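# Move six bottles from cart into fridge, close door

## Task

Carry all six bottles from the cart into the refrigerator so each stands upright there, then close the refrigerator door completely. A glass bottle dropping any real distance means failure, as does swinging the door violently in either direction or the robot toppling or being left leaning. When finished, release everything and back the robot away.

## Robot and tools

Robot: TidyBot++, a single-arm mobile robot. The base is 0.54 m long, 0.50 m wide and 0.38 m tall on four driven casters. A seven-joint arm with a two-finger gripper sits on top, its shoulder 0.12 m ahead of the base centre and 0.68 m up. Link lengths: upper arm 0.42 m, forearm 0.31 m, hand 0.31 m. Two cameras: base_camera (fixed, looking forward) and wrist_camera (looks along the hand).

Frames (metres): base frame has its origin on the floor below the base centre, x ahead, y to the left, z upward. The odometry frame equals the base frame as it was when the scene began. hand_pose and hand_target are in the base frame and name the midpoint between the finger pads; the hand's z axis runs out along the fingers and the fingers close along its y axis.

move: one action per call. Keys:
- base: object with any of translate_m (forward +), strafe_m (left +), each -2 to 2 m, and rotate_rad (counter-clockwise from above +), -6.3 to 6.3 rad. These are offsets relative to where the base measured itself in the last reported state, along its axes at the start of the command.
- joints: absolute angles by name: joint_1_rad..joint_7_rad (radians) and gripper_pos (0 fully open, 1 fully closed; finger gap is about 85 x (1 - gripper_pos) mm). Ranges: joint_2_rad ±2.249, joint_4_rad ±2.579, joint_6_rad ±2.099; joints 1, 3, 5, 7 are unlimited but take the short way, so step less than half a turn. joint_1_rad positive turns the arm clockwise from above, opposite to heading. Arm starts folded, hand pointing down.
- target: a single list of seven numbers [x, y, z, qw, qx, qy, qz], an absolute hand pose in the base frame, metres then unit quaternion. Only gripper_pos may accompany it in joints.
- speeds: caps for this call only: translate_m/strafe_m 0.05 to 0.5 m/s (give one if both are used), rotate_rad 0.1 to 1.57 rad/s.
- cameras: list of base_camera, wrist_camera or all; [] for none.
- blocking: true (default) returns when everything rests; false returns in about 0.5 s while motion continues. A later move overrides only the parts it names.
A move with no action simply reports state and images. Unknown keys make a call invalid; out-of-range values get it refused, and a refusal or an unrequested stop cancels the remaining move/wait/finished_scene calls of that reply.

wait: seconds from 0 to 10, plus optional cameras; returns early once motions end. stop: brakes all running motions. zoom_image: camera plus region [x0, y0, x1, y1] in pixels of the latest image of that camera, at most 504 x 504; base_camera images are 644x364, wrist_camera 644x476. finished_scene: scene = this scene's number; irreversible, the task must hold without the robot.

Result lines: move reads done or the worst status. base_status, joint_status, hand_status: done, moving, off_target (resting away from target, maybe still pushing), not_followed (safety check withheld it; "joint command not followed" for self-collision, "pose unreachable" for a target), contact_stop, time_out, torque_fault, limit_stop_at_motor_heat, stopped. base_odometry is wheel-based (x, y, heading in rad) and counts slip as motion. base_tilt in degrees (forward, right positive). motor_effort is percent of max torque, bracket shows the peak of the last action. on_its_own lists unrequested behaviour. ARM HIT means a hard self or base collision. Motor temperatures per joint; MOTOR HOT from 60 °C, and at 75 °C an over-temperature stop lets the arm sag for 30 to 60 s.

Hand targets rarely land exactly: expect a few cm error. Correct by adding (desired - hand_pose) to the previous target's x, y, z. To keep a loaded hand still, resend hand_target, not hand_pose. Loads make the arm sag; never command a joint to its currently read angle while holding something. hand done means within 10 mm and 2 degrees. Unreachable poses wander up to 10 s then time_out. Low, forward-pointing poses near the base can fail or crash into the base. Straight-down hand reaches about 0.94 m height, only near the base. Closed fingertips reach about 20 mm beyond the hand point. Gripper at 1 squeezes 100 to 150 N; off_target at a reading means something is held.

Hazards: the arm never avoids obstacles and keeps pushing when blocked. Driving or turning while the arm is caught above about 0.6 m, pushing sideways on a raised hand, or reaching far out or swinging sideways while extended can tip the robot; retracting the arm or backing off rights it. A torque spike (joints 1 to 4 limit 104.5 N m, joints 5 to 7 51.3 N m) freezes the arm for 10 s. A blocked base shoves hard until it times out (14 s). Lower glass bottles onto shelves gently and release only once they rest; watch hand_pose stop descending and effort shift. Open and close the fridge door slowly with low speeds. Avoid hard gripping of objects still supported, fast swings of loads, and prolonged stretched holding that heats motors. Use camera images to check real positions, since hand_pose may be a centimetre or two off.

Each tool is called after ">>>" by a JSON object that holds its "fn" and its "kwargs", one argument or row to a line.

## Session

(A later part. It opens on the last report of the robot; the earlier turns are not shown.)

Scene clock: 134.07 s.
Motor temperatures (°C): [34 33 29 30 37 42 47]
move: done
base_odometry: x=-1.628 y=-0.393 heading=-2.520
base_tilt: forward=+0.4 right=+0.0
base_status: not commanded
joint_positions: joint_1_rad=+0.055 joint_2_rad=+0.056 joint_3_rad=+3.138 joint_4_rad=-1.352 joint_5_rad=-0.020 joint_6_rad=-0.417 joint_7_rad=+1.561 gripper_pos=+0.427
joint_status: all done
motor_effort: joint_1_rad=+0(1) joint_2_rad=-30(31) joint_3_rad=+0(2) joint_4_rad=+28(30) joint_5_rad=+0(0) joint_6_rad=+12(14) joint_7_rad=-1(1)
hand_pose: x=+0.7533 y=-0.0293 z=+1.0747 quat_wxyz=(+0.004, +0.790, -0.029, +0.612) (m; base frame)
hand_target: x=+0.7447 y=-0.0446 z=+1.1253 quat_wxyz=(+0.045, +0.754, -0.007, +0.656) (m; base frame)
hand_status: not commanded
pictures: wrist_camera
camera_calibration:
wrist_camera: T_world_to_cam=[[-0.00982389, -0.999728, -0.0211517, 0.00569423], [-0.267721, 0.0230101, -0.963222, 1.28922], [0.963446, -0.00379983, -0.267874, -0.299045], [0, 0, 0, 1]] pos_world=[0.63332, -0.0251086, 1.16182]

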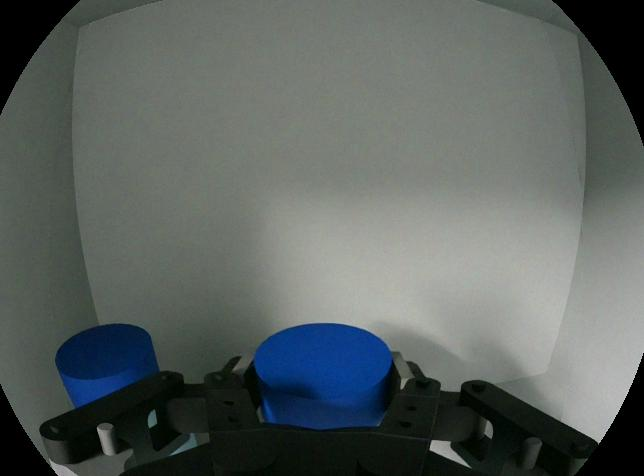

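>>> {"fn": "move", "kwargs": {
  "joints": {"joint_2_rad": 0.022, "joint_4_rad": -1.365, "joint_6_rad": -0.32},
  "cameras": []
}}

>>> {"fn": "move", "kwargs": {
  "joints": {"joint_2_rad": 0.055, "joint_4_rad": -1.36, "joint_6_rad": -0.43},
  "cameras": ["wrist_camera"]
}}

Scene clock: 135.17 s.
Motor temperatures (°C): [34 33 29 30 37 42 47]
move: done
base_odometry: x=-1.628 y=-0.393 heading=-2.520
base_tilt: forward=+0.4 right=+0.0
base_status: not commanded
joint_positions: joint_1_rad=+0.055 joint_2_rad=+0.051 joint_3_rad=+3.138 joint_4_rad=-1.380 joint_5_rad=-0.020 joint_6_rad=-0.390 joint_7_rad=+1.561 gripper_pos=+0.427
joint_status: all done
motor_effort: joint_1_rad=+0(1) joint_2_rad=-29(30) joint_3_rad=+0(1) joint_4_rad=+27(28) joint_5_rad=+0(1) joint_6_rad=+12(13) joint_7_rad=+0(0)
hand_pose: x=+0.7528 y=-0.0294 z=+1.0686 quat_wxyz=(+0.005, +0.789, -0.029, +0.613) (m; base frame)
hand_target: x=+0.7442 y=-0.0444 z=+1.1177 quat_wxyz=(+0.044, +0.754, -0.007, +0.656) (m; base frame)
hand_status: not commanded
pictures: none
No camera images: "cameras" was empty.

Scene clock: 135.80 s.
Motor temperatures (°C): [34 33 29 30 37 42 47]
move: done
base_odometry: x=-1.628 y=-0.393 heading=-2.520
base_tilt: forward=+0.4 right=-0.1
base_status: not commanded
joint_positions: joint_1_rad=+0.055 joint_2_rad=+0.052 joint_3_rad=+3.138 joint_4_rad=-1.369 joint_5_rad=-0.020 joint_6_rad=-0.413 joint_7_rad=+1.561 gripper_pos=+0.427
joint_status: all done
motor_effort: joint_1_rad=+1(1) joint_2_rad=-25(31) joint_3_rad=-1(1) joint_4_rad=+22(29) joint_5_rad=+0(1) joint_6_rad=+8(14) joint_7_rad=+0(0)
hand_pose: x=+0.7515 y=-0.0293 z=+1.0680 quat_wxyz=(+0.004, +0.793, -0.029, +0.608) (m; base frame)
hand_target: x=+0.7507 y=-0.0455 z=+1.0664 quat_wxyz=(+0.042, +0.797, -0.008, +0.602) (m; base frame)
hand_status: not commanded
pictures: wrist_camera
camera_calibration:
wrist_camera: T_world_to_cam=[[-0.0101765, -0.999716, -0.0215335, 0.00623155], [-0.276457, 0.0235081, -0.960739, 1.28627], [0.960972, -0.00382382, -0.276618, -0.287918], [0, 0, 0, 1]] pos_world=[0.632343, -0.0251089, 1.15626]

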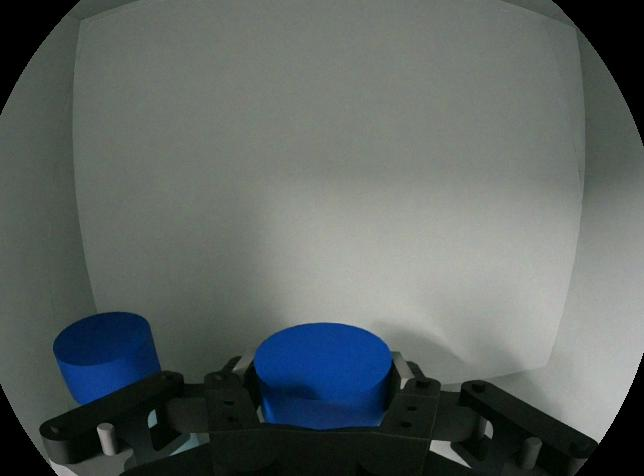

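>>> {"fn": "move", "kwargs": {
  "joints": {"gripper_pos": 0.3},
  "cameras": ["wrist_camera"]
}}

Scene clock: 136.77 s.
Motor temperatures (°C): [34 33 29 30 37 42 47]
move: done
base_odometry: x=-1.628 y=-0.393 heading=-2.520
base_tilt: forward=+0.4 right=+0.0
base_status: not commanded
joint_positions: joint_1_rad=+0.056 joint_2_rad=+0.052 joint_3_rad=+3.138 joint_4_rad=-1.369 joint_5_rad=-0.020 joint_6_rad=-0.413 joint_7_rad=+1.562 gripper_pos=+0.300
joint_status: all done
motor_effort: joint_1_rad=+0(1) joint_2_rad=-24(26) joint_3_rad=+1(1) joint_4_rad=+23(24) joint_5_rad=+0(1) joint_6_rad=+8(9) joint_7_rad=+0(0)
hand_pose: x=+0.7515 y=-0.0294 z=+1.0680 quat_wxyz=(+0.004, +0.793, -0.029, +0.608) (m; base frame)
hand_target: x=+0.7507 y=-0.0455 z=+1.0664 quat_wxyz=(+0.042, +0.797, -0.008, +0.602) (m; base frame)
hand_status: not commanded
pictures: wrist_camera
camera_calibration:
wrist_camera: T_world_to_cam=[[-0.0102009, -0.999721, -0.0212972, 0.00594253], [-0.276439, 0.0232877, -0.960749, 1.28628], [0.960977, -0.00391311, -0.276599, -0.287927], [0, 0, 0, 1]] pos_world=[0.632328, -0.0251402, 1.15627]

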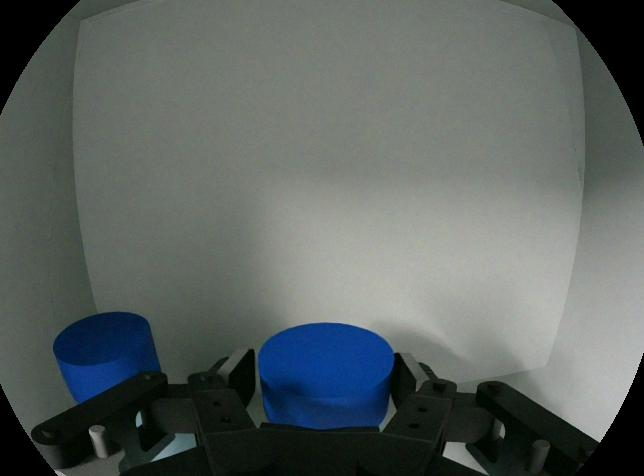

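>>> {"fn": "move", "kwargs": {
  "joints": {"gripper_pos": 0.1},
  "cameras": []
}}

>>> {"fn": "move", "kwargs": {
  "base": {"translate_m": -0.3},
  "speeds": {"translate_m": 0.25},
  "cameras": ["wrist_camera"]
}}

Scene clock: 137.87 s.
Motor temperatures (°C): [34 33 29 31 37 42 47]
move: done
base_odometry: x=-1.628 y=-0.393 heading=-2.520
base_tilt: forward=+0.4 right=+0.0
base_status: not commanded
joint_positions: joint_1_rad=+0.056 joint_2_rad=+0.052 joint_3_rad=+3.138 joint_4_rad=-1.369 joint_5_rad=-0.020 joint_6_rad=-0.413 joint_7_rad=+1.562 gripper_pos=+0.100
joint_status: all done
motor_effort: joint_1_rad=+1(1) joint_2_rad=-24(25) joint_3_rad=+0(1) joint_4_rad=+23(23) joint_5_rad=+0(0) joint_6_rad=+9(9) joint_7_rad=-1(1)
hand_pose: x=+0.7515 y=-0.0294 z=+1.0680 quat_wxyz=(+0.004, +0.793, -0.029, +0.608) (m; base frame)
hand_target: x=+0.7507 y=-0.0455 z=+1.0664 quat_wxyz=(+0.042, +0.797, -0.008, +0.602) (m; base frame)
hand_status: not commanded
pictures: none
No camera images: "cameras" was empty.

Scene clock: 140.00 s.
Motor temperatures (°C): [34 33 29 31 37 42 47]
move: done
base_odometry: x=-1.384 y=-0.218 heading=-2.520
base_tilt: forward=+0.4 right=+0.0
base_status: done
joint_positions: joint_1_rad=+0.058 joint_2_rad=+0.046 joint_3_rad=+3.139 joint_4_rad=-1.369 joint_5_rad=-0.020 joint_6_rad=-0.413 joint_7_rad=+1.562 gripper_pos=+0.100
joint_status: not commanded
motor_effort: joint_1_rad=+0(2) joint_2_rad=-24(29) joint_3_rad=+0(2) joint_4_rad=+23(24) joint_5_rad=+0(1) joint_6_rad=+9(9) joint_7_rad=+0(1)
hand_pose: x=+0.7491 y=-0.0313 z=+1.0718 quat_wxyz=(+0.006, +0.791, -0.030, +0.611) (m; base frame)
hand_target: x=+0.7507 y=-0.0455 z=+1.0664 quat_wxyz=(+0.042, +0.797, -0.008, +0.602) (m; base frame)
hand_status: not commanded
pictures: wrist_camera
camera_calibration:
wrist_camera: T_world_to_cam=[[-0.0133662, -0.99969, -0.0210133, 0.00612539], [-0.270691, 0.0238481, -0.962371, 1.2867], [0.962573, -0.00717516, -0.270926, -0.291989], [0, 0, 0, 1]] pos_world=[0.62944, -0.0266568, 1.1593]

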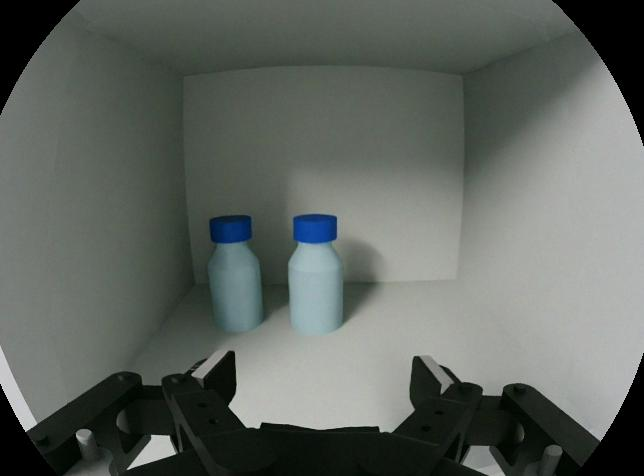

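>>> {"fn": "move", "kwargs": {
  "base": {"translate_m": -0.5},
  "joints": {"joint_1_rad": 0.0, "joint_2_rad": -0.12, "joint_4_rad": -1.46, "joint_6_rad": -0.42, "gripper_pos": 0.2},
  "cameras": []
}}

>>> {"fn": "move", "kwargs": {
  "base": {"translate_m": -0.603, "strafe_m": -0.013, "rotate_rad": -1.843},
  "joints": {"joint_2_rad": -0.031, "joint_4_rad": -1.9315, "joint_6_rad": 0.09},
  "speeds": {"rotate_rad": 0.9},
  "cameras": ["wrist_camera", "base_camera"]
}}

Scene clock: 145.93 s.
Motor temperatures (°C): [34 33 29 31 37 42 47]
move: done
base_odometry: x=-0.978 y=+0.074 heading=-2.520
base_tilt: forward=+0.4 right=+0.0
base_status: done
joint_positions: joint_1_rad=+0.014 joint_2_rad=-0.128 joint_3_rad=+3.139 joint_4_rad=-1.445 joint_5_rad=-0.020 joint_6_rad=-0.413 joint_7_rad=+1.562 gripper_pos=+0.200
joint_status: all done
motor_effort: joint_1_rad=+1(1) joint_2_rad=-17(30) joint_3_rad=+0(2) joint_4_rad=+22(25) joint_5_rad=+0(1) joint_6_rad=+9(10) joint_7_rad=+0(1)
hand_pose: x=+0.6769 y=-0.0023 z=+1.1286 quat_wxyz=(-0.008, +0.761, -0.012, +0.648) (m; base frame)
hand_target: x=+0.6804 y=-0.0012 z=+1.1129 quat_wxyz=(+0.021, +0.770, +0.020, +0.637) (m; base frame)
hand_status: not commanded
pictures: none
No camera images: "cameras" was empty.

Scene clock: 149.20 s.
Motor temperatures (°C): [34 33 29 31 37 42 47]
move: done
base_odometry: x=-0.495 y=+0.436 heading=+1.921
base_tilt: forward=+0.4 right=+0.0
base_status: done
joint_positions: joint_1_rad=+0.001 joint_2_rad=-0.043 joint_3_rad=+3.143 joint_4_rad=-1.916 joint_5_rad=-0.020 joint_6_rad=+0.042 joint_7_rad=+1.562 gripper_pos=+0.200
joint_status: all done
motor_effort: joint_1_rad=+0(4) joint_2_rad=-20(23) joint_3_rad=+0(3) joint_4_rad=+22(25) joint_5_rad=+0(1) joint_6_rad=+9(10) joint_7_rad=+0(1)
hand_pose: x=+0.7019 y=-0.0004 z=+0.9282 quat_wxyz=(-0.008, +0.793, -0.013, +0.609) (m; base frame)
hand_target: x=+0.7058 y=+0.0019 z=+0.9267 quat_wxyz=(+0.018, +0.786, +0.024, +0.617) (m; base frame)
hand_status: not commanded
pictures: base_camera, wrist_camera
camera_calibration:
wrist_camera: T_world_to_cam=[[0.0308596, -0.999315, -0.0204035, 0.00181289], [-0.274747, 0.0111461, -0.961452, 1.137], [0.961021, 0.0352758, -0.274215, -0.28106], [0, 0, 0, 1]] pos_world=[0.582436, -0.00094679, 1.01614]

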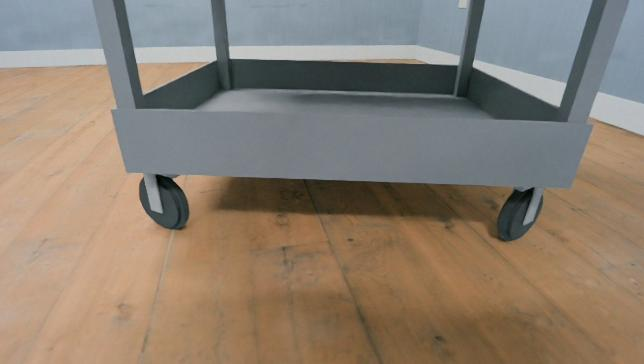

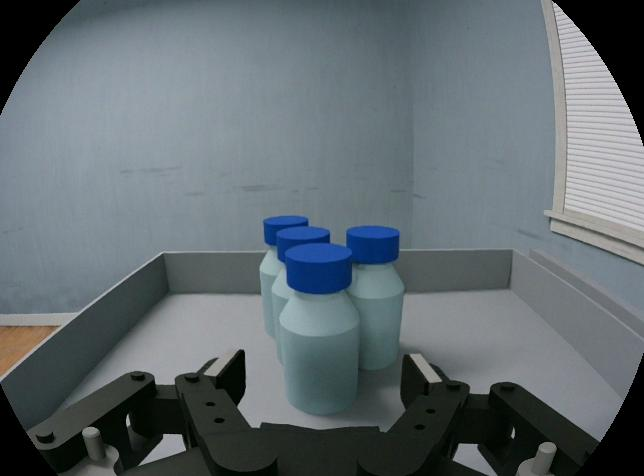

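>>> {"fn": "move", "kwargs": {
  "base": {"translate_m": 0.118, "strafe_m": 0.009},
  "joints": {"joint_2_rad": -0.022, "joint_4_rad": -1.937, "joint_6_rad": 0.095},
  "speeds": {"translate_m": 0.25},
  "cameras": ["wrist_camera"]
}}

Scene clock: 150.93 s.
Motor temperatures (°C): [34 33 29 31 37 42 47]
move: done
base_odometry: x=-0.545 y=+0.543 heading=+1.920
base_tilt: forward=+0.4 right=-0.1
base_status: done
joint_positions: joint_1_rad=+0.001 joint_2_rad=-0.025 joint_3_rad=+3.143 joint_4_rad=-1.924 joint_5_rad=-0.020 joint_6_rad=+0.051 joint_7_rad=+1.562 gripper_pos=+0.200
joint_status: all done
motor_effort: joint_1_rad=+0(1) joint_2_rad=-21(24) joint_3_rad=+0(2) joint_4_rad=+22(23) joint_5_rad=+0(0) joint_6_rad=+9(9) joint_7_rad=+0(1)
hand_pose: x=+0.7055 y=-0.0004 z=+0.9157 quat_wxyz=(-0.008, +0.798, -0.013, +0.602) (m; base frame)
hand_target: x=+0.7073 y=+0.0019 z=+0.9196 quat_wxyz=(+0.017, +0.789, +0.024, +0.613) (m; base frame)
hand_status: not commanded
pictures: wrist_camera
camera_calibration:
wrist_camera: T_world_to_cam=[[0.0303473, -0.999321, -0.0208972, 0.0022026], [-0.291089, 0.0111648, -0.956631, 1.13305], [0.956215, 0.0351141, -0.290552, -0.2696], [0, 0, 0, 1]] pos_world=[0.587547, -0.000982376, 1.00562]

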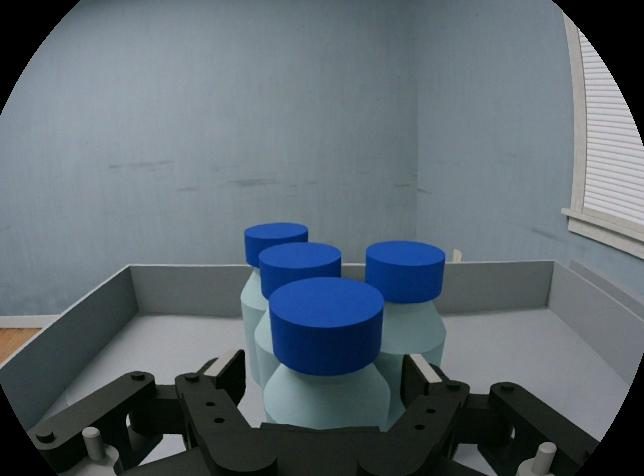

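>>> {"fn": "move", "kwargs": {
  "base": {"translate_m": 0.038, "strafe_m": -0.001},
  "joints": {"joint_2_rad": -0.029, "joint_4_rad": -1.934, "joint_6_rad": 0.092},
  "speeds": {"translate_m": 0.1},
  "cameras": ["wrist_camera"]
}}

Scene clock: 152.40 s.
Motor temperatures (°C): [34 33 29 31 37 42 47]
move: done
base_odometry: x=-0.557 y=+0.580 heading=+1.921
base_tilt: forward=+0.4 right=+0.0
base_status: done
joint_positions: joint_1_rad=+0.001 joint_2_rad=-0.032 joint_3_rad=+3.143 joint_4_rad=-1.924 joint_5_rad=-0.020 joint_6_rad=+0.051 joint_7_rad=+1.562 gripper_pos=+0.200
joint_status: all done
motor_effort: joint_1_rad=+0(1) joint_2_rad=-21(23) joint_3_rad=-1(2) joint_4_rad=+22(23) joint_5_rad=+0(1) joint_6_rad=+9(10) joint_7_rad=+0(1)
hand_pose: x=+0.7038 y=-0.0004 z=+0.9199 quat_wxyz=(-0.008, +0.796, -0.013, +0.605) (m; base frame)
hand_target: x=+0.7060 y=+0.0019 z=+0.9246 quat_wxyz=(+0.018, +0.787, +0.024, +0.616) (m; base frame)
hand_status: not commanded
pictures: wrist_camera
camera_calibration:
wrist_camera: T_world_to_cam=[[0.0304972, -0.999321, -0.0206628, 0.00202409], [-0.284077, 0.0111542, -0.958737, 1.13362], [0.958316, 0.0351086, -0.283544, -0.274653], [0, 0, 0, 1]] pos_world=[0.585178, -0.000979245, 1.00901]

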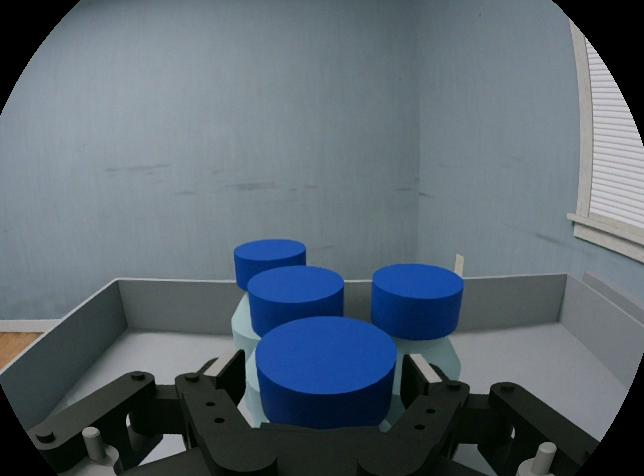

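>>> {"fn": "move", "kwargs": {
  "joints": {"gripper_pos": 0.5},
  "cameras": []
}}

>>> {"fn": "move", "kwargs": {
  "joints": {"joint_2_rad": -0.057, "joint_4_rad": -1.79, "joint_6_rad": -0.06, "gripper_pos": 0.6},
  "cameras": ["wrist_camera"]
}}

Scene clock: 153.47 s.
Motor temperatures (°C): [34 33 29 31 37 42 47]
move: off_target
base_odometry: x=-0.557 y=+0.580 heading=+1.921
base_tilt: forward=+0.4 right=+0.0
base_status: not commanded
joint_positions: joint_1_rad=+0.002 joint_2_rad=-0.033 joint_3_rad=+3.143 joint_4_rad=-1.925 joint_5_rad=-0.020 joint_6_rad=+0.051 joint_7_rad=+1.562 gripper_pos=+0.427
joint_status: gripper_pos off_target (ended at +0.427, target +0.500)
motor_effort: joint_1_rad=+0(2) joint_2_rad=-19(21) joint_3_rad=-1(1) joint_4_rad=+23(24) joint_5_rad=+0(1) joint_6_rad=+9(10) joint_7_rad=+0(1)
hand_pose: x=+0.7036 y=-0.0006 z=+0.9201 quat_wxyz=(-0.007, +0.796, -0.013, +0.606) (m; base frame)
hand_target: x=+0.7060 y=+0.0019 z=+0.9246 quat_wxyz=(+0.018, +0.787, +0.024, +0.616) (m; base frame)
hand_status: not commanded
pictures: none
No camera images: "cameras" was empty.

Scene clock: 154.50 s.
Motor temperatures (°C): [34 33 29 31 37 42 47]
move: off_target
base_odometry: x=-0.557 y=+0.580 heading=+1.921
base_tilt: forward=+0.4 right=+0.0
base_status: not commanded
joint_positions: joint_1_rad=+0.002 joint_2_rad=-0.034 joint_3_rad=+3.143 joint_4_rad=-1.856 joint_5_rad=-0.020 joint_6_rad=-0.055 joint_7_rad=+1.562 gripper_pos=+0.427
joint_status: joint_4_rad off_target (ended at -1.856, target -1.790); gripper_pos off_target (ended at +0.427, target +0.600); the others done
motor_effort: joint_1_rad=-1(1) joint_2_rad=-25(26) joint_3_rad=+0(1) joint_4_rad=+29(30) joint_5_rad=+0(1) joint_6_rad=+13(14) joint_7_rad=+0(1)
hand_pose: x=+0.7059 y=+0.0000 z=+0.9304 quat_wxyz=(-0.008, +0.807, -0.012, +0.591) (m; base frame)
hand_target: x=+0.7089 y=+0.0010 z=+0.9825 quat_wxyz=(+0.019, +0.781, +0.023, +0.624) (m; base frame)
hand_status: not commanded
pictures: wrist_camera
camera_calibration:
wrist_camera: T_world_to_cam=[[0.031353, -0.999257, -0.0224064, 0.00361], [-0.318323, 0.0112674, -0.947915, 1.15839], [0.947464, 0.0368524, -0.317734, -0.234221], [0, 0, 0, 1]] pos_world=[0.590546, -0.000813103, 1.02372]

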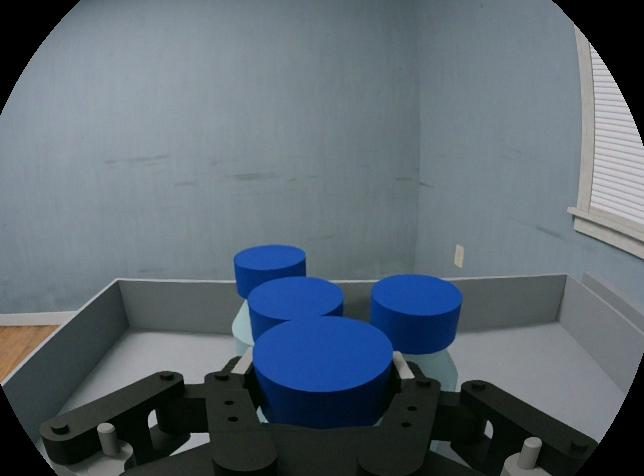

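>>> {"fn": "move", "kwargs": {
  "joints": {"joint_2_rad": -0.12, "joint_4_rad": -1.44, "joint_6_rad": -0.42},
  "cameras": []
}}

>>> {"fn": "move", "kwargs": {
  "base": {"translate_m": -0.432, "strafe_m": 0.363, "rotate_rad": 1.843},
  "joints": {"joint_2_rad": -0.51, "joint_4_rad": -1.57, "joint_6_rad": -0.73},
  "speeds": {"rotate_rad": 0.9},
  "cameras": ["wrist_camera"]
}}

Scene clock: 157.03 s.
Motor temperatures (°C): [34 33 29 31 37 42 47]
move: off_target
base_odometry: x=-0.557 y=+0.580 heading=+1.921
base_tilt: forward=+0.4 right=-0.1
base_status: not commanded
joint_positions: joint_1_rad=+0.002 joint_2_rad=-0.100 joint_3_rad=+3.143 joint_4_rad=-1.491 joint_5_rad=-0.020 joint_6_rad=-0.400 joint_7_rad=+1.562 gripper_pos=+0.427
joint_status: joint_4_rad off_target (ended at -1.491, target -1.440); the others done
motor_effort: joint_1_rad=+1(1) joint_2_rad=-23(27) joint_3_rad=-1(1) joint_4_rad=+28(32) joint_5_rad=+0(0) joint_6_rad=+13(15) joint_7_rad=+0(1)
hand_pose: x=+0.6899 y=+0.0020 z=+1.0888 quat_wxyz=(-0.011, +0.780, -0.009, +0.625) (m; base frame)
hand_target: x=+0.6800 y=-0.0012 z=+1.1252 quat_wxyz=(+0.022, +0.764, +0.019, +0.644) (m; base frame)
hand_status: not commanded
pictures: none
No camera images: "cameras" was empty.

Scene clock: 160.20 s.
Motor temperatures (°C): [34 33 29 31 37 42 47]
move: done
base_odometry: x=-0.750 y=+0.049 heading=-2.521
base_tilt: forward=+0.4 right=+0.0
base_status: done
joint_positions: joint_1_rad=+0.001 joint_2_rad=-0.494 joint_3_rad=+3.138 joint_4_rad=-1.583 joint_5_rad=-0.019 joint_6_rad=-0.711 joint_7_rad=+1.562 gripper_pos=+0.427
joint_status: all done
motor_effort: joint_1_rad=+0(4) joint_2_rad=-5(28) joint_3_rad=+0(5) joint_4_rad=+26(30) joint_5_rad=+0(1) joint_6_rad=+13(14) joint_7_rad=+0(1)
hand_pose: x=+0.5010 y=+0.0069 z=+1.1273 quat_wxyz=(-0.012, +0.783, -0.004, +0.622) (m; base frame)
hand_target: x=+0.4917 y=-0.0028 z=+1.1350 quat_wxyz=(+0.022, +0.780, +0.017, +0.625) (m; base frame)
hand_status: not commanded
pictures: wrist_camera
camera_calibration:
wrist_camera: T_world_to_cam=[[0.0505774, -0.998594, -0.0158567, 0.00435037], [-0.244159, 0.00303207, -0.969731, 1.26723], [0.968415, 0.052918, -0.243662, -0.0718807], [0, 0, 0, 1]] pos_world=[0.378795, 0.00430571, 1.21143]

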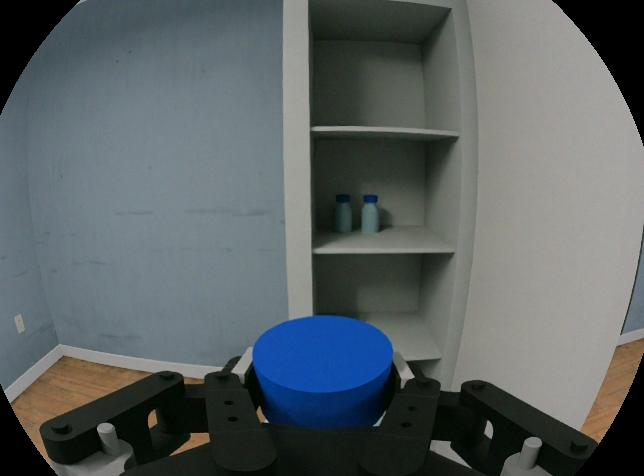

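>>> {"fn": "move", "kwargs": {
  "base": {"translate_m": 0.60, "strafe_m": -0.150},
  "joints": {"joint_1_rad": 0.24, "joint_2_rad": 0.05, "joint_4_rad": -1.13, "joint_6_rad": -0.49},
  "speeds": {"translate_m": 0.4},
  "cameras": ["wrist_camera", "base_camera"]
}}

Scene clock: 164.17 s.
Motor temperatures (°C): [34 33 29 31 37 42 47]
move: off_target
base_odometry: x=-1.325 y=-0.178 heading=-2.520
base_tilt: forward=+0.4 right=+0.0
base_status: done
joint_positions: joint_1_rad=+0.225 joint_2_rad=+0.076 joint_3_rad=+3.138 joint_4_rad=-1.189 joint_5_rad=-0.019 joint_6_rad=-0.563 joint_7_rad=+1.562 gripper_pos=+0.427
joint_status: joint_4_rad off_target (ended at -1.189, target -1.130); the others done
motor_effort: joint_1_rad=+1(1) joint_2_rad=-30(34) joint_3_rad=+0(2) joint_4_rad=+28(30) joint_5_rad=+0(1) joint_6_rad=+13(14) joint_7_rad=+0(1)
hand_pose: x=+0.7370 y=-0.1348 z=+1.1171 quat_wxyz=(+0.056, +0.786, -0.095, +0.608) (m; base frame)
hand_target: x=+0.7223 y=-0.1493 z=+1.1910 quat_wxyz=(+0.103, +0.738, -0.071, +0.663) (m; base frame)
hand_status: not commanded
pictures: base_camera, wrist_camera
camera_calibration:
wrist_camera: T_world_to_cam=[[-0.17584, -0.984212, -0.0201553, 0.0243043], [-0.262776, 0.0666595, -0.962552, 1.32969], [0.948699, -0.163959, -0.270348, -0.280372], [0, 0, 0, 1]] pos_world=[0.619671, -0.110685, 1.20458]

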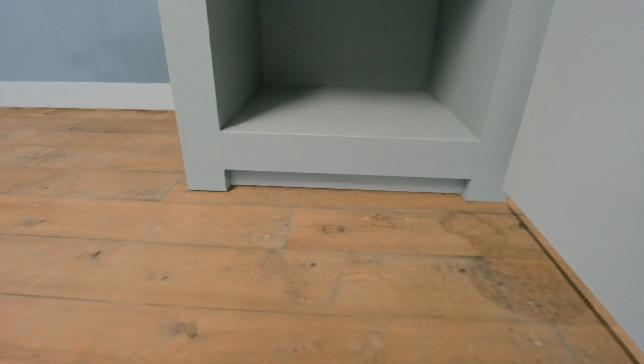

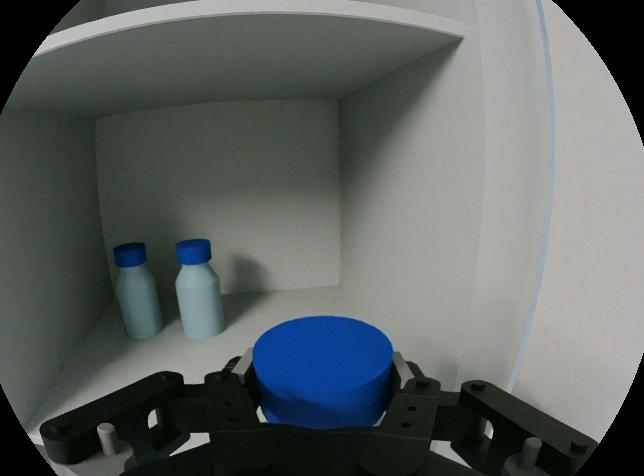

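>>> {"fn": "move", "kwargs": {
  "base": {"translate_m": 0.387, "strafe_m": 0.012},
  "joints": {"joint_2_rad": 0.05, "joint_4_rad": -1.15, "joint_6_rad": -0.475},
  "speeds": {"translate_m": 0.25},
  "cameras": ["wrist_camera", "base_camera"]
}}

Scene clock: 167.03 s.
Motor temperatures (°C): [34 33 29 31 37 42 47]
move: off_target
base_odometry: x=-1.633 y=-0.413 heading=-2.520
base_tilt: forward=+0.4 right=+0.0
base_status: done
joint_positions: joint_1_rad=+0.227 joint_2_rad=+0.074 joint_3_rad=+3.138 joint_4_rad=-1.189 joint_5_rad=-0.019 joint_6_rad=-0.547 joint_7_rad=+1.562 gripper_pos=+0.427
joint_status: joint_4_rad off_target (ended at -1.189, target -1.150); the others done
motor_effort: joint_1_rad=+0(1) joint_2_rad=-30(34) joint_3_rad=+0(2) joint_4_rad=+27(29) joint_5_rad=+0(1) joint_6_rad=+13(15) joint_7_rad=+0(1)
hand_pose: x=+0.7374 y=-0.1364 z=+1.1225 quat_wxyz=(+0.057, +0.781, -0.095, +0.615) (m; base frame)
hand_target: x=+0.7244 y=-0.1497 z=+1.1836 quat_wxyz=(+0.102, +0.740, -0.071, +0.661) (m; base frame)
hand_status: not commanded
pictures: base_camera, wrist_camera
camera_calibration:
wrist_camera: T_world_to_cam=[[-0.177887, -0.983858, -0.0194809, 0.0237654], [-0.246799, 0.0637691, -0.966966, 1.32788], [0.9526, -0.167203, -0.254159, -0.301045], [0, 0, 0, 1]] pos_world=[0.618723, -0.111632, 1.20797]

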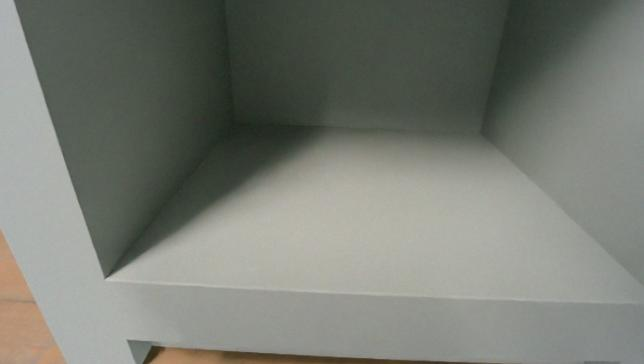

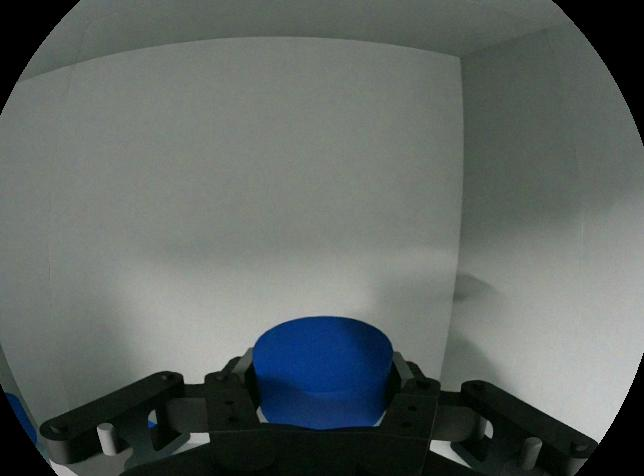

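>>> {"fn": "move", "kwargs": {
  "joints": {"joint_2_rad": 0.033, "joint_4_rad": -1.29, "joint_6_rad": -0.38},
  "cameras": []
}}

>>> {"fn": "move", "kwargs": {
  "joints": {"joint_2_rad": 0.026, "joint_4_rad": -1.34, "joint_6_rad": -0.34},
  "cameras": ["wrist_camera"]
}}

Scene clock: 168.77 s.
Motor temperatures (°C): [34 33 29 31 37 42 47]
move: done
base_odometry: x=-1.633 y=-0.413 heading=-2.520
base_tilt: forward=+0.4 right=+0.0
base_status: not commanded
joint_positions: joint_1_rad=+0.227 joint_2_rad=+0.063 joint_3_rad=+3.138 joint_4_rad=-1.311 joint_5_rad=-0.019 joint_6_rad=-0.456 joint_7_rad=+1.562 gripper_pos=+0.427
joint_status: all done
motor_effort: joint_1_rad=+0(1) joint_2_rad=-29(32) joint_3_rad=-1(1) joint_4_rad=+28(30) joint_5_rad=+0(0) joint_6_rad=+13(14) joint_7_rad=+0(1)
hand_pose: x=+0.7395 y=-0.1373 z=+1.0838 quat_wxyz=(+0.057, +0.786, -0.096, +0.607) (m; base frame)
hand_target: x=+0.7280 y=-0.1500 z=+1.1384 quat_wxyz=(+0.100, +0.749, -0.071, +0.651) (m; base frame)
hand_status: not commanded
pictures: none
No camera images: "cameras" was empty.

Scene clock: 169.77 s.
Motor temperatures (°C): [34 33 29 31 37 42 47]
move: done
base_odometry: x=-1.633 y=-0.413 heading=-2.520
base_tilt: forward=+0.4 right=+0.0
base_status: not commanded
joint_positions: joint_1_rad=+0.227 joint_2_rad=+0.056 joint_3_rad=+3.138 joint_4_rad=-1.358 joint_5_rad=-0.019 joint_6_rad=-0.413 joint_7_rad=+1.562 gripper_pos=+0.427
joint_status: all done
motor_effort: joint_1_rad=+1(1) joint_2_rad=-30(32) joint_3_rad=+0(1) joint_4_rad=+29(30) joint_5_rad=+0(0) joint_6_rad=+12(13) joint_7_rad=+0(1)
hand_pose: x=+0.7390 y=-0.1374 z=+1.0723 quat_wxyz=(+0.057, +0.786, -0.097, +0.608) (m; base frame)
hand_target: x=+0.7280 y=-0.1498 z=+1.1244 quat_wxyz=(+0.100, +0.750, -0.071, +0.650) (m; base frame)
hand_status: not commanded
pictures: wrist_camera
camera_calibration:
wrist_camera: T_world_to_cam=[[-0.180678, -0.983324, -0.0207126, 0.025486], [-0.261576, 0.0683418, -0.96276, 1.28677], [0.948121, -0.168532, -0.269561, -0.295857], [0, 0, 0, 1]] pos_world=[0.6217, -0.11274, 1.15963]

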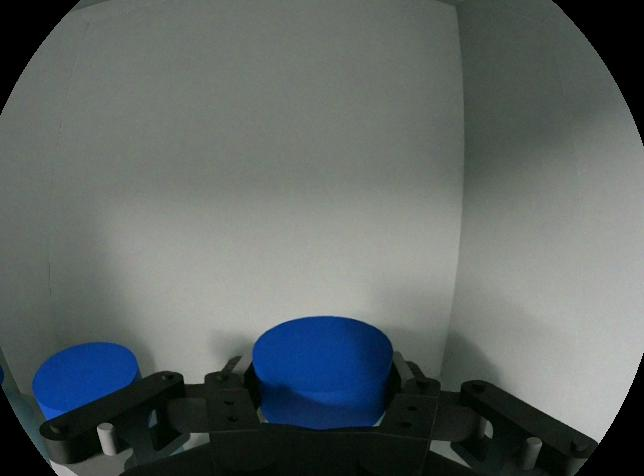

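>>> {"fn": "move", "kwargs": {
  "joints": {"joint_2_rad": 0.021, "joint_4_rad": -1.373, "joint_6_rad": -0.312},
  "cameras": []
}}

>>> {"fn": "move", "kwargs": {
  "joints": {"joint_2_rad": 0.053, "joint_4_rad": -1.368, "joint_6_rad": -0.422},
  "cameras": ["wrist_camera"]
}}

Scene clock: 170.80 s.
Motor temperatures (°C): [34 33 29 31 37 42 47]
move: done
base_odometry: x=-1.633 y=-0.413 heading=-2.520
base_tilt: forward=+0.4 right=+0.0
base_status: not commanded
joint_positions: joint_1_rad=+0.227 joint_2_rad=+0.051 joint_3_rad=+3.138 joint_4_rad=-1.390 joint_5_rad=-0.019 joint_6_rad=-0.384 joint_7_rad=+1.562 gripper_pos=+0.427
joint_status: all done
motor_effort: joint_1_rad=+0(1) joint_2_rad=-29(31) joint_3_rad=-1(1) joint_4_rad=+28(29) joint_5_rad=+0(0) joint_6_rad=+13(13) joint_7_rad=+0(1)
hand_pose: x=+0.7384 y=-0.1374 z=+1.0641 quat_wxyz=(+0.057, +0.785, -0.097, +0.609) (m; base frame)
hand_target: x=+0.7277 y=-0.1495 z=+1.1158 quat_wxyz=(+0.100, +0.750, -0.070, +0.650) (m; base frame)
hand_status: not commanded
pictures: none
No camera images: "cameras" was empty.

Scene clock: 171.43 s.
Motor temperatures (°C): [34 33 29 31 37 42 47]
move: done
base_odometry: x=-1.633 y=-0.413 heading=-2.520
base_tilt: forward=+0.4 right=+0.0
base_status: not commanded
joint_positions: joint_1_rad=+0.227 joint_2_rad=+0.052 joint_3_rad=+3.138 joint_4_rad=-1.379 joint_5_rad=-0.019 joint_6_rad=-0.408 joint_7_rad=+1.562 gripper_pos=+0.427
joint_status: all done
motor_effort: joint_1_rad=+0(1) joint_2_rad=-26(30) joint_3_rad=-1(1) joint_4_rad=+24(28) joint_5_rad=+1(1) joint_6_rad=+8(13) joint_7_rad=+0(1)
hand_pose: x=+0.7371 y=-0.1370 z=+1.0633 quat_wxyz=(+0.057, +0.789, -0.097, +0.604) (m; base frame)
hand_target: x=+0.7335 y=-0.1516 z=+1.0652 quat_wxyz=(+0.093, +0.793, -0.075, +0.598) (m; base frame)
hand_status: not commanded
pictures: wrist_camera
camera_calibration:
wrist_camera: T_world_to_cam=[[-0.181026, -0.98325, -0.0211822, 0.0261146], [-0.273395, 0.0710007, -0.959278, 1.28301], [0.944714, -0.167863, -0.281669, -0.280914], [0, 0, 0, 1]] pos_world=[0.620879, -0.112572, 1.15219]

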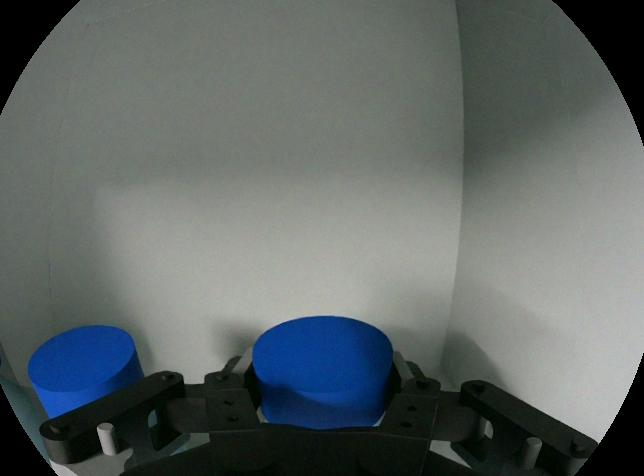

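>>> {"fn": "move", "kwargs": {
  "joints": {"gripper_pos": 0.3},
  "cameras": ["wrist_camera"]
}}

Scene clock: 172.40 s.
Motor temperatures (°C): [34 33 29 31 37 42 47]
move: done
base_odometry: x=-1.633 y=-0.413 heading=-2.520
base_tilt: forward=+0.4 right=+0.0
base_status: not commanded
joint_positions: joint_1_rad=+0.227 joint_2_rad=+0.051 joint_3_rad=+3.138 joint_4_rad=-1.379 joint_5_rad=-0.019 joint_6_rad=-0.408 joint_7_rad=+1.562 gripper_pos=+0.300
joint_status: all done
motor_effort: joint_1_rad=+0(1) joint_2_rad=-24(27) joint_3_rad=+1(1) joint_4_rad=+23(25) joint_5_rad=+0(1) joint_6_rad=+9(10) joint_7_rad=+0(0)
hand_pose: x=+0.7370 y=-0.1370 z=+1.0636 quat_wxyz=(+0.057, +0.789, -0.097, +0.604) (m; base frame)
hand_target: x=+0.7335 y=-0.1516 z=+1.0652 quat_wxyz=(+0.093, +0.793, -0.075, +0.598) (m; base frame)
hand_status: not commanded
pictures: wrist_camera
camera_calibration:
wrist_camera: T_world_to_cam=[[-0.180983, -0.983266, -0.0208143, 0.0256631], [-0.273141, 0.0705839, -0.959381, 1.28305], [0.944796, -0.167947, -0.281345, -0.281137], [0, 0, 0, 1]] pos_world=[0.620715, -0.112545, 1.15237]

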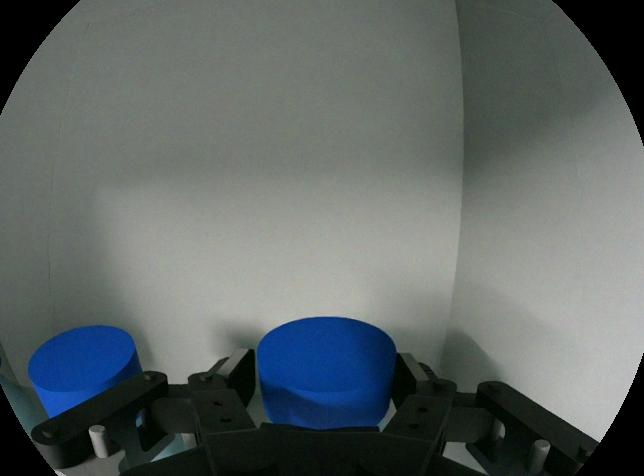

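Open fully, then retreat along the hand axis.

>>> {"fn": "move", "kwargs": {
  "joints": {"gripper_pos": 0.06},
  "cameras": ["wrist_camera"]
}}

>>> {"fn": "move", "kwargs": {
  "base": {"translate_m": -0.234, "strafe_m": 0.054},
  "speeds": {"translate_m": 0.25},
  "cameras": ["wrist_camera"]
}}

Scene clock: 173.33 s.
Motor temperatures (°C): [34 33 29 31 37 42 47]
move: done
base_odometry: x=-1.633 y=-0.413 heading=-2.520
base_tilt: forward=+0.4 right=+0.0
base_status: not commanded
joint_positions: joint_1_rad=+0.227 joint_2_rad=+0.051 joint_3_rad=+3.138 joint_4_rad=-1.379 joint_5_rad=-0.019 joint_6_rad=-0.408 joint_7_rad=+1.562 gripper_pos=+0.060
joint_status: all done
motor_effort: joint_1_rad=+0(1) joint_2_rad=-24(25) joint_3_rad=+0(1) joint_4_rad=+23(23) joint_5_rad=+0(0) joint_6_rad=+8(9) joint_7_rad=+0(1)
hand_pose: x=+0.7370 y=-0.1370 z=+1.0636 quat_wxyz=(+0.057, +0.789, -0.097, +0.604) (m; base frame)
hand_target: x=+0.7335 y=-0.1516 z=+1.0652 quat_wxyz=(+0.093, +0.793, -0.075, +0.598) (m; base frame)
hand_status: not commanded
pictures: wrist_camera
camera_calibration:
wrist_camera: T_world_to_cam=[[-0.180983, -0.983266, -0.0208143, 0.0256631], [-0.273141, 0.0705839, -0.959381, 1.28305], [0.944796, -0.167947, -0.281345, -0.281137], [0, 0, 0, 1]] pos_world=[0.620715, -0.112545, 1.15237]

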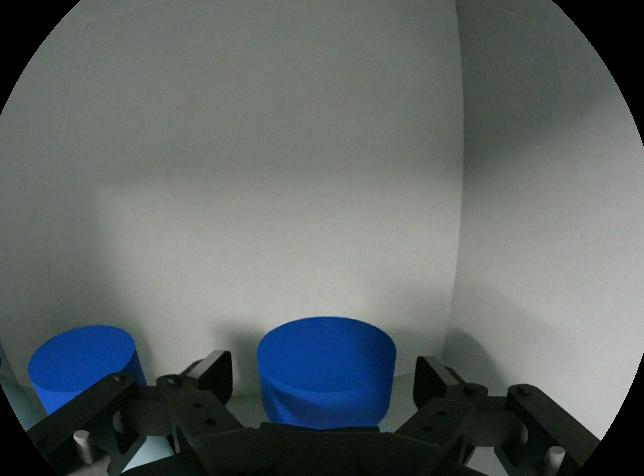

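Scene clock: 175.13 s.
Motor temperatures (°C): [34 33 29 31 37 42 47]
move: done
base_odometry: x=-1.411 y=-0.321 heading=-2.520
base_tilt: forward=+0.4 right=-0.1
base_status: done
joint_positions: joint_1_rad=+0.229 joint_2_rad=+0.045 joint_3_rad=+3.139 joint_4_rad=-1.379 joint_5_rad=-0.019 joint_6_rad=-0.408 joint_7_rad=+1.562 gripper_pos=+0.060
joint_status: not commanded
motor_effort: joint_1_rad=+0(2) joint_2_rad=-23(28) joint_3_rad=+1(2) joint_4_rad=+23(24) joint_5_rad=+0(0) joint_6_rad=+9(9) joint_7_rad=+0(1)
hand_pose: x=+0.7342 y=-0.1380 z=+1.0677 quat_wxyz=(+0.058, +0.787, -0.098, +0.606) (m; base frame)
hand_target: x=+0.7335 y=-0.1516 z=+1.0652 quat_wxyz=(+0.093, +0.793, -0.075, +0.598) (m; base frame)
hand_status: not commanded
pictures: wrist_camera
camera_calibration:
wrist_camera: T_world_to_cam=[[-0.183248, -0.982853, -0.0204891, 0.0257106], [-0.266818, 0.0697851, -0.961217, 1.28355], [0.946165, -0.170674, -0.275031, -0.285611], [0, 0, 0, 1]] pos_world=[0.617421, -0.113049, 1.15574]

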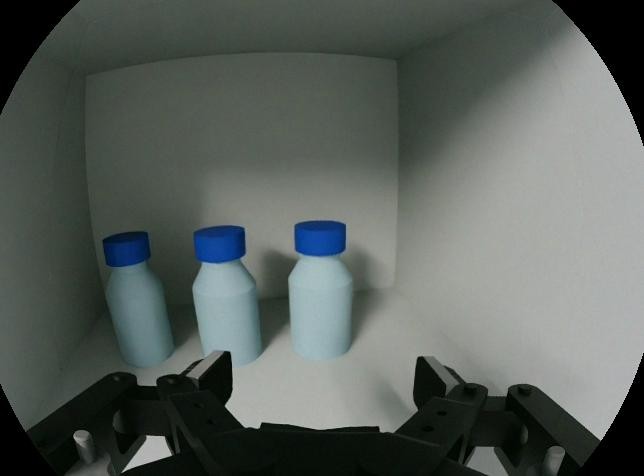

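>>> {"fn": "move", "kwargs": {
  "base": {"translate_m": -0.62, "strafe_m": -0.05},
  "joints": {"joint_1_rad": 0.0, "joint_2_rad": -0.12, "joint_4_rad": -1.46, "joint_6_rad": -0.42, "gripper_pos": 0.27},
  "cameras": []
}}

>>> {"fn": "move", "kwargs": {
  "base": {"translate_m": -1.17, "strafe_m": -0.066, "rotate_rad": -1.563},
  "joints": {"joint_1_rad": -0.4, "joint_2_rad": -0.04, "joint_4_rad": -1.9, "joint_6_rad": 0.07},
  "speeds": {"rotate_rad": 0.8},
  "cameras": ["wrist_camera", "base_camera"]
}}

Scene clock: 187.93 s.
Motor temperatures (°C): [34 33 29 31 37 42 47]
move: done
base_odometry: x=-0.936 y=+0.081 heading=-2.520
base_tilt: forward=+0.4 right=+0.0
base_status: done
joint_positions: joint_1_rad=+0.012 joint_2_rad=-0.129 joint_3_rad=+3.136 joint_4_rad=-1.445 joint_5_rad=-0.019 joint_6_rad=-0.408 joint_7_rad=+1.562 gripper_pos=+0.270
joint_status: all done
motor_effort: joint_1_rad=+0(3) joint_2_rad=-17(29) joint_3_rad=+0(2) joint_4_rad=+23(24) joint_5_rad=+0(1) joint_6_rad=+9(9) joint_7_rad=+0(1)
hand_pose: x=+0.6768 y=+0.0001 z=+1.1307 quat_wxyz=(-0.009, +0.759, -0.010, +0.651) (m; base frame)
hand_target: x=+0.6804 y=-0.0012 z=+1.1129 quat_wxyz=(+0.021, +0.770, +0.020, +0.637) (m; base frame)
hand_status: not commanded
pictures: none
No camera images: "cameras" was empty.

Scene clock: 191.43 s.
Motor temperatures (°C): [34 33 29 31 37 42 47]
move: done
base_odometry: x=-0.023 y=+0.816 heading=+2.199
base_tilt: forward=+0.4 right=+0.0
base_status: done
joint_positions: joint_1_rad=-0.387 joint_2_rad=-0.054 joint_3_rad=+3.148 joint_4_rad=-1.885 joint_5_rad=-0.019 joint_6_rad=+0.022 joint_7_rad=+1.562 gripper_pos=+0.270
joint_status: all done
motor_effort: joint_1_rad=+0(3) joint_2_rad=-19(23) joint_3_rad=+0(4) joint_4_rad=+23(25) joint_5_rad=+0(1) joint_6_rad=+8(10) joint_7_rad=+0(1)
hand_pose: x=+0.6606 y=+0.2178 z=+0.9475 quat_wxyz=(-0.125, +0.774, +0.138, +0.605) (m; base frame)
hand_target: x=+0.6602 y=+0.2308 z=+0.9449 quat_wxyz=(-0.107, +0.760, +0.178, +0.616) (m; base frame)
hand_status: not commanded
pictures: base_camera, wrist_camera
camera_calibration:
wrist_camera: T_world_to_cam=[[0.402828, -0.915071, -0.0193562, -0.0436223], [-0.238825, -0.0846722, -0.967364, 1.14453], [0.883568, 0.394304, -0.25265, -0.291267], [0, 0, 0, 1]] pos_world=[0.548269, 0.17184, 1.03274]

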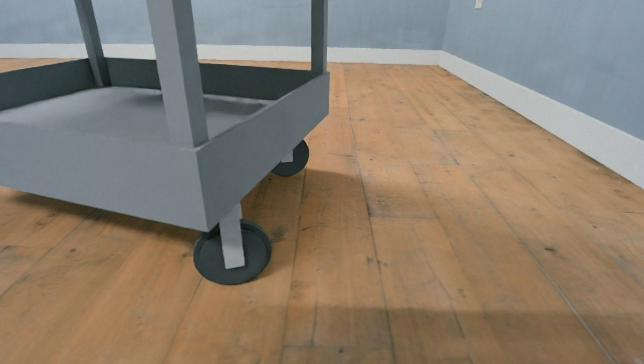

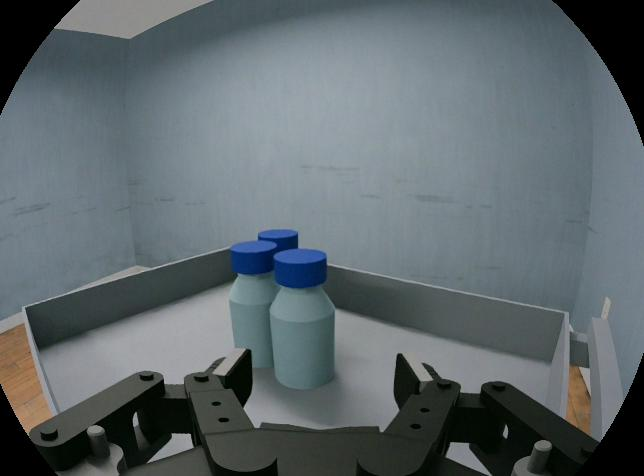

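>>> {"fn": "move", "kwargs": {
  "base": {"translate_m": 0.125, "strafe_m": 0.04},
  "joints": {"joint_1_rad": -0.45, "joint_2_rad": -0.031, "joint_4_rad": -1.9315, "joint_6_rad": 0.09},
  "speeds": {"translate_m": 0.25},
  "cameras": ["wrist_camera", "base_camera"]
}}

Scene clock: 195.07 s.
Motor temperatures (°C): [34 33 29 31 37 42 47]
move: done
base_odometry: x=-0.129 y=+0.894 heading=+2.199
base_tilt: forward=+0.4 right=+0.0
base_status: done
joint_positions: joint_1_rad=-0.439 joint_2_rad=-0.034 joint_3_rad=+3.143 joint_4_rad=-1.920 joint_5_rad=-0.019 joint_6_rad=+0.045 joint_7_rad=+1.562 gripper_pos=+0.270
joint_status: all done
motor_effort: joint_1_rad=+1(2) joint_2_rad=-21(24) joint_3_rad=+0(2) joint_4_rad=+22(24) joint_5_rad=+0(0) joint_6_rad=+9(10) joint_7_rad=+0(1)
hand_pose: x=+0.6478 y=+0.2488 z=+0.9217 quat_wxyz=(-0.139, +0.779, +0.162, +0.589) (m; base frame)
hand_target: x=+0.6465 y=+0.2569 z=+0.9267 quat_wxyz=(-0.121, +0.761, +0.199, +0.606) (m; base frame)
hand_status: not commanded
pictures: base_camera, wrist_camera
camera_calibration:
wrist_camera: T_world_to_cam=[[0.453925, -0.890815, -0.0200232, -0.0490517], [-0.261617, -0.111761, -0.958679, 1.13262], [0.851768, 0.440407, -0.283783, -0.260837], [0, 0, 0, 1]] pos_world=[0.540751, 0.197762, 1.01082]

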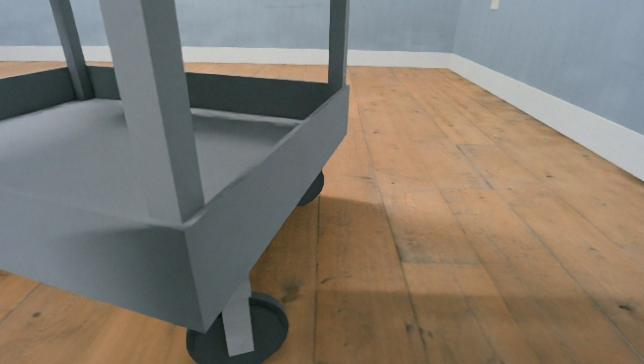

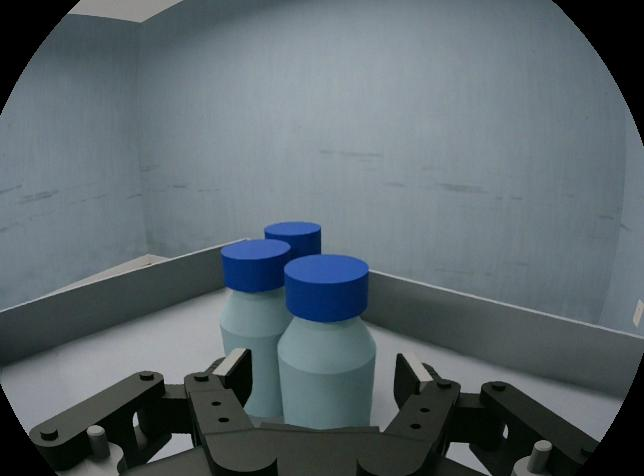

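>>> {"fn": "move", "kwargs": {
  "base": {"translate_m": 0.059, "strafe_m": 0.0276},
  "speeds": {"translate_m": 0.15},
  "cameras": ["wrist_camera"]
}}

Scene clock: 197.03 s.
Motor temperatures (°C): [34 33 29 31 37 42 47]
move: done
base_odometry: x=-0.186 y=+0.926 heading=+2.198
base_tilt: forward=+0.4 right=+0.0
base_status: done
joint_positions: joint_1_rad=-0.439 joint_2_rad=-0.034 joint_3_rad=+3.143 joint_4_rad=-1.921 joint_5_rad=-0.019 joint_6_rad=+0.046 joint_7_rad=+1.562 gripper_pos=+0.270
joint_status: not commanded
motor_effort: joint_1_rad=+0(1) joint_2_rad=-21(23) joint_3_rad=+0(1) joint_4_rad=+22(23) joint_5_rad=+0(1) joint_6_rad=+9(9) joint_7_rad=+0(1)
hand_pose: x=+0.6479 y=+0.2489 z=+0.9215 quat_wxyz=(-0.139, +0.779, +0.162, +0.589) (m; base frame)
hand_target: x=+0.6465 y=+0.2569 z=+0.9267 quat_wxyz=(-0.121, +0.761, +0.199, +0.606) (m; base frame)
hand_status: not commanded
pictures: wrist_camera
camera_calibration:
wrist_camera: T_world_to_cam=[[0.453913, -0.890821, -0.0200123, -0.0490645], [-0.261487, -0.111701, -0.958722, 1.13242], [0.851814, 0.440409, -0.283641, -0.261144], [0, 0, 0, 1]] pos_world=[0.540829, 0.197795, 1.01062]

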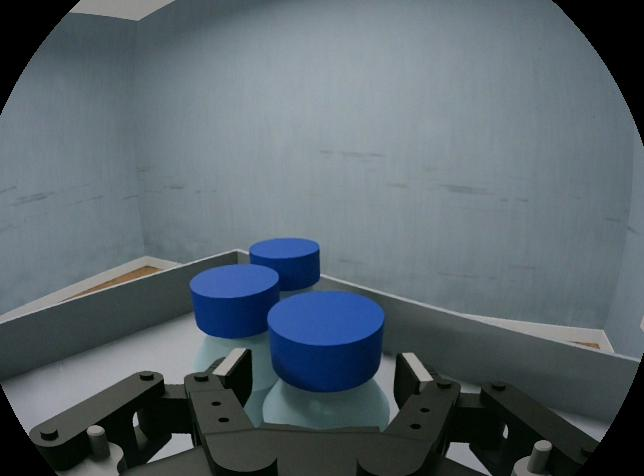

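>>> {"fn": "move", "kwargs": {
  "base": {"translate_m": 0.0219, "strafe_m": 0.0097},
  "speeds": {"translate_m": 0.1},
  "cameras": ["wrist_camera"]
}}

Scene clock: 198.13 s.
Motor temperatures (°C): [34 33 29 31 37 42 47]
move: done
base_odometry: x=-0.207 y=+0.938 heading=+2.198
base_tilt: forward=+0.4 right=+0.0
base_status: done
joint_positions: joint_1_rad=-0.439 joint_2_rad=-0.032 joint_3_rad=+3.143 joint_4_rad=-1.922 joint_5_rad=-0.019 joint_6_rad=+0.047 joint_7_rad=+1.562 gripper_pos=+0.270
joint_status: not commanded
motor_effort: joint_1_rad=+1(2) joint_2_rad=-21(24) joint_3_rad=+1(1) joint_4_rad=+22(23) joint_5_rad=+0(1) joint_6_rad=+9(10) joint_7_rad=+0(1)
hand_pose: x=+0.6483 y=+0.2491 z=+0.9200 quat_wxyz=(-0.139, +0.780, +0.162, +0.588) (m; base frame)
hand_target: x=+0.6465 y=+0.2569 z=+0.9267 quat_wxyz=(-0.121, +0.761, +0.199, +0.606) (m; base frame)
hand_status: not commanded
pictures: wrist_camera
camera_calibration:
wrist_camera: T_world_to_cam=[[0.453881, -0.890836, -0.0200678, -0.0490279], [-0.263227, -0.11253, -0.958148, 1.13187], [0.851295, 0.440167, -0.285568, -0.259927], [0, 0, 0, 1]] pos_world=[0.541467, 0.198105, 1.00929]

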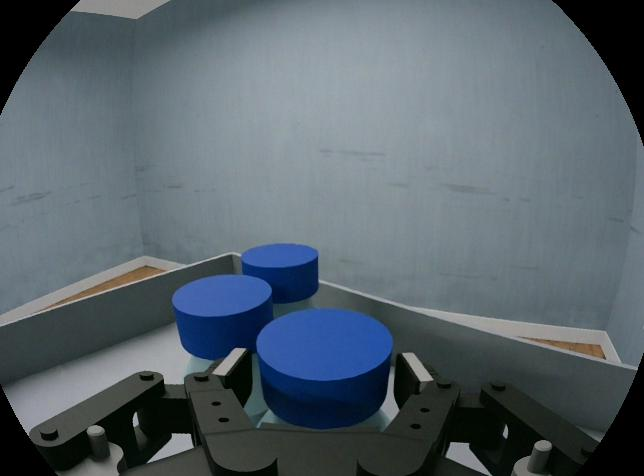

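>>> {"fn": "move", "kwargs": {
  "joints": {"gripper_pos": 0.5},
  "cameras": ["wrist_camera"]
}}

Scene clock: 199.03 s.
Motor temperatures (°C): [34 33 29 31 37 42 47]
move: off_target
base_odometry: x=-0.207 y=+0.938 heading=+2.198
base_tilt: forward=+0.4 right=-0.1
base_status: not commanded
joint_positions: joint_1_rad=-0.439 joint_2_rad=-0.032 joint_3_rad=+3.143 joint_4_rad=-1.922 joint_5_rad=-0.019 joint_6_rad=+0.047 joint_7_rad=+1.562 gripper_pos=+0.435
joint_status: gripper_pos off_target (ended at +0.435, target +0.500)
motor_effort: joint_1_rad=-1(2) joint_2_rad=-19(21) joint_3_rad=-1(2) joint_4_rad=+23(24) joint_5_rad=+0(1) joint_6_rad=+9(10) joint_7_rad=+0(1)
hand_pose: x=+0.6482 y=+0.2488 z=+0.9202 quat_wxyz=(-0.139, +0.780, +0.162, +0.589) (m; base frame)
hand_target: x=+0.6465 y=+0.2569 z=+0.9267 quat_wxyz=(-0.121, +0.761, +0.199, +0.606) (m; base frame)
hand_status: not commanded
pictures: wrist_camera
camera_calibration:
wrist_camera: T_world_to_cam=[[0.453546, -0.891007, -0.0200542, -0.0489966], [-0.262649, -0.112125, -0.958355, 1.13178], [0.851653, 0.439925, -0.284876, -0.260425], [0, 0, 0, 1]] pos_world=[0.541275, 0.197812, 1.00948]

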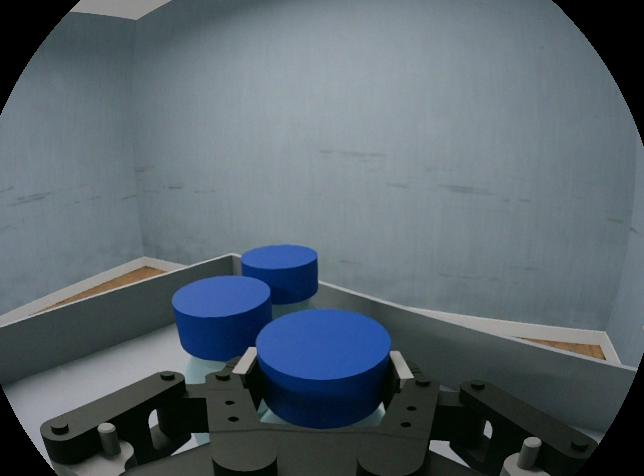

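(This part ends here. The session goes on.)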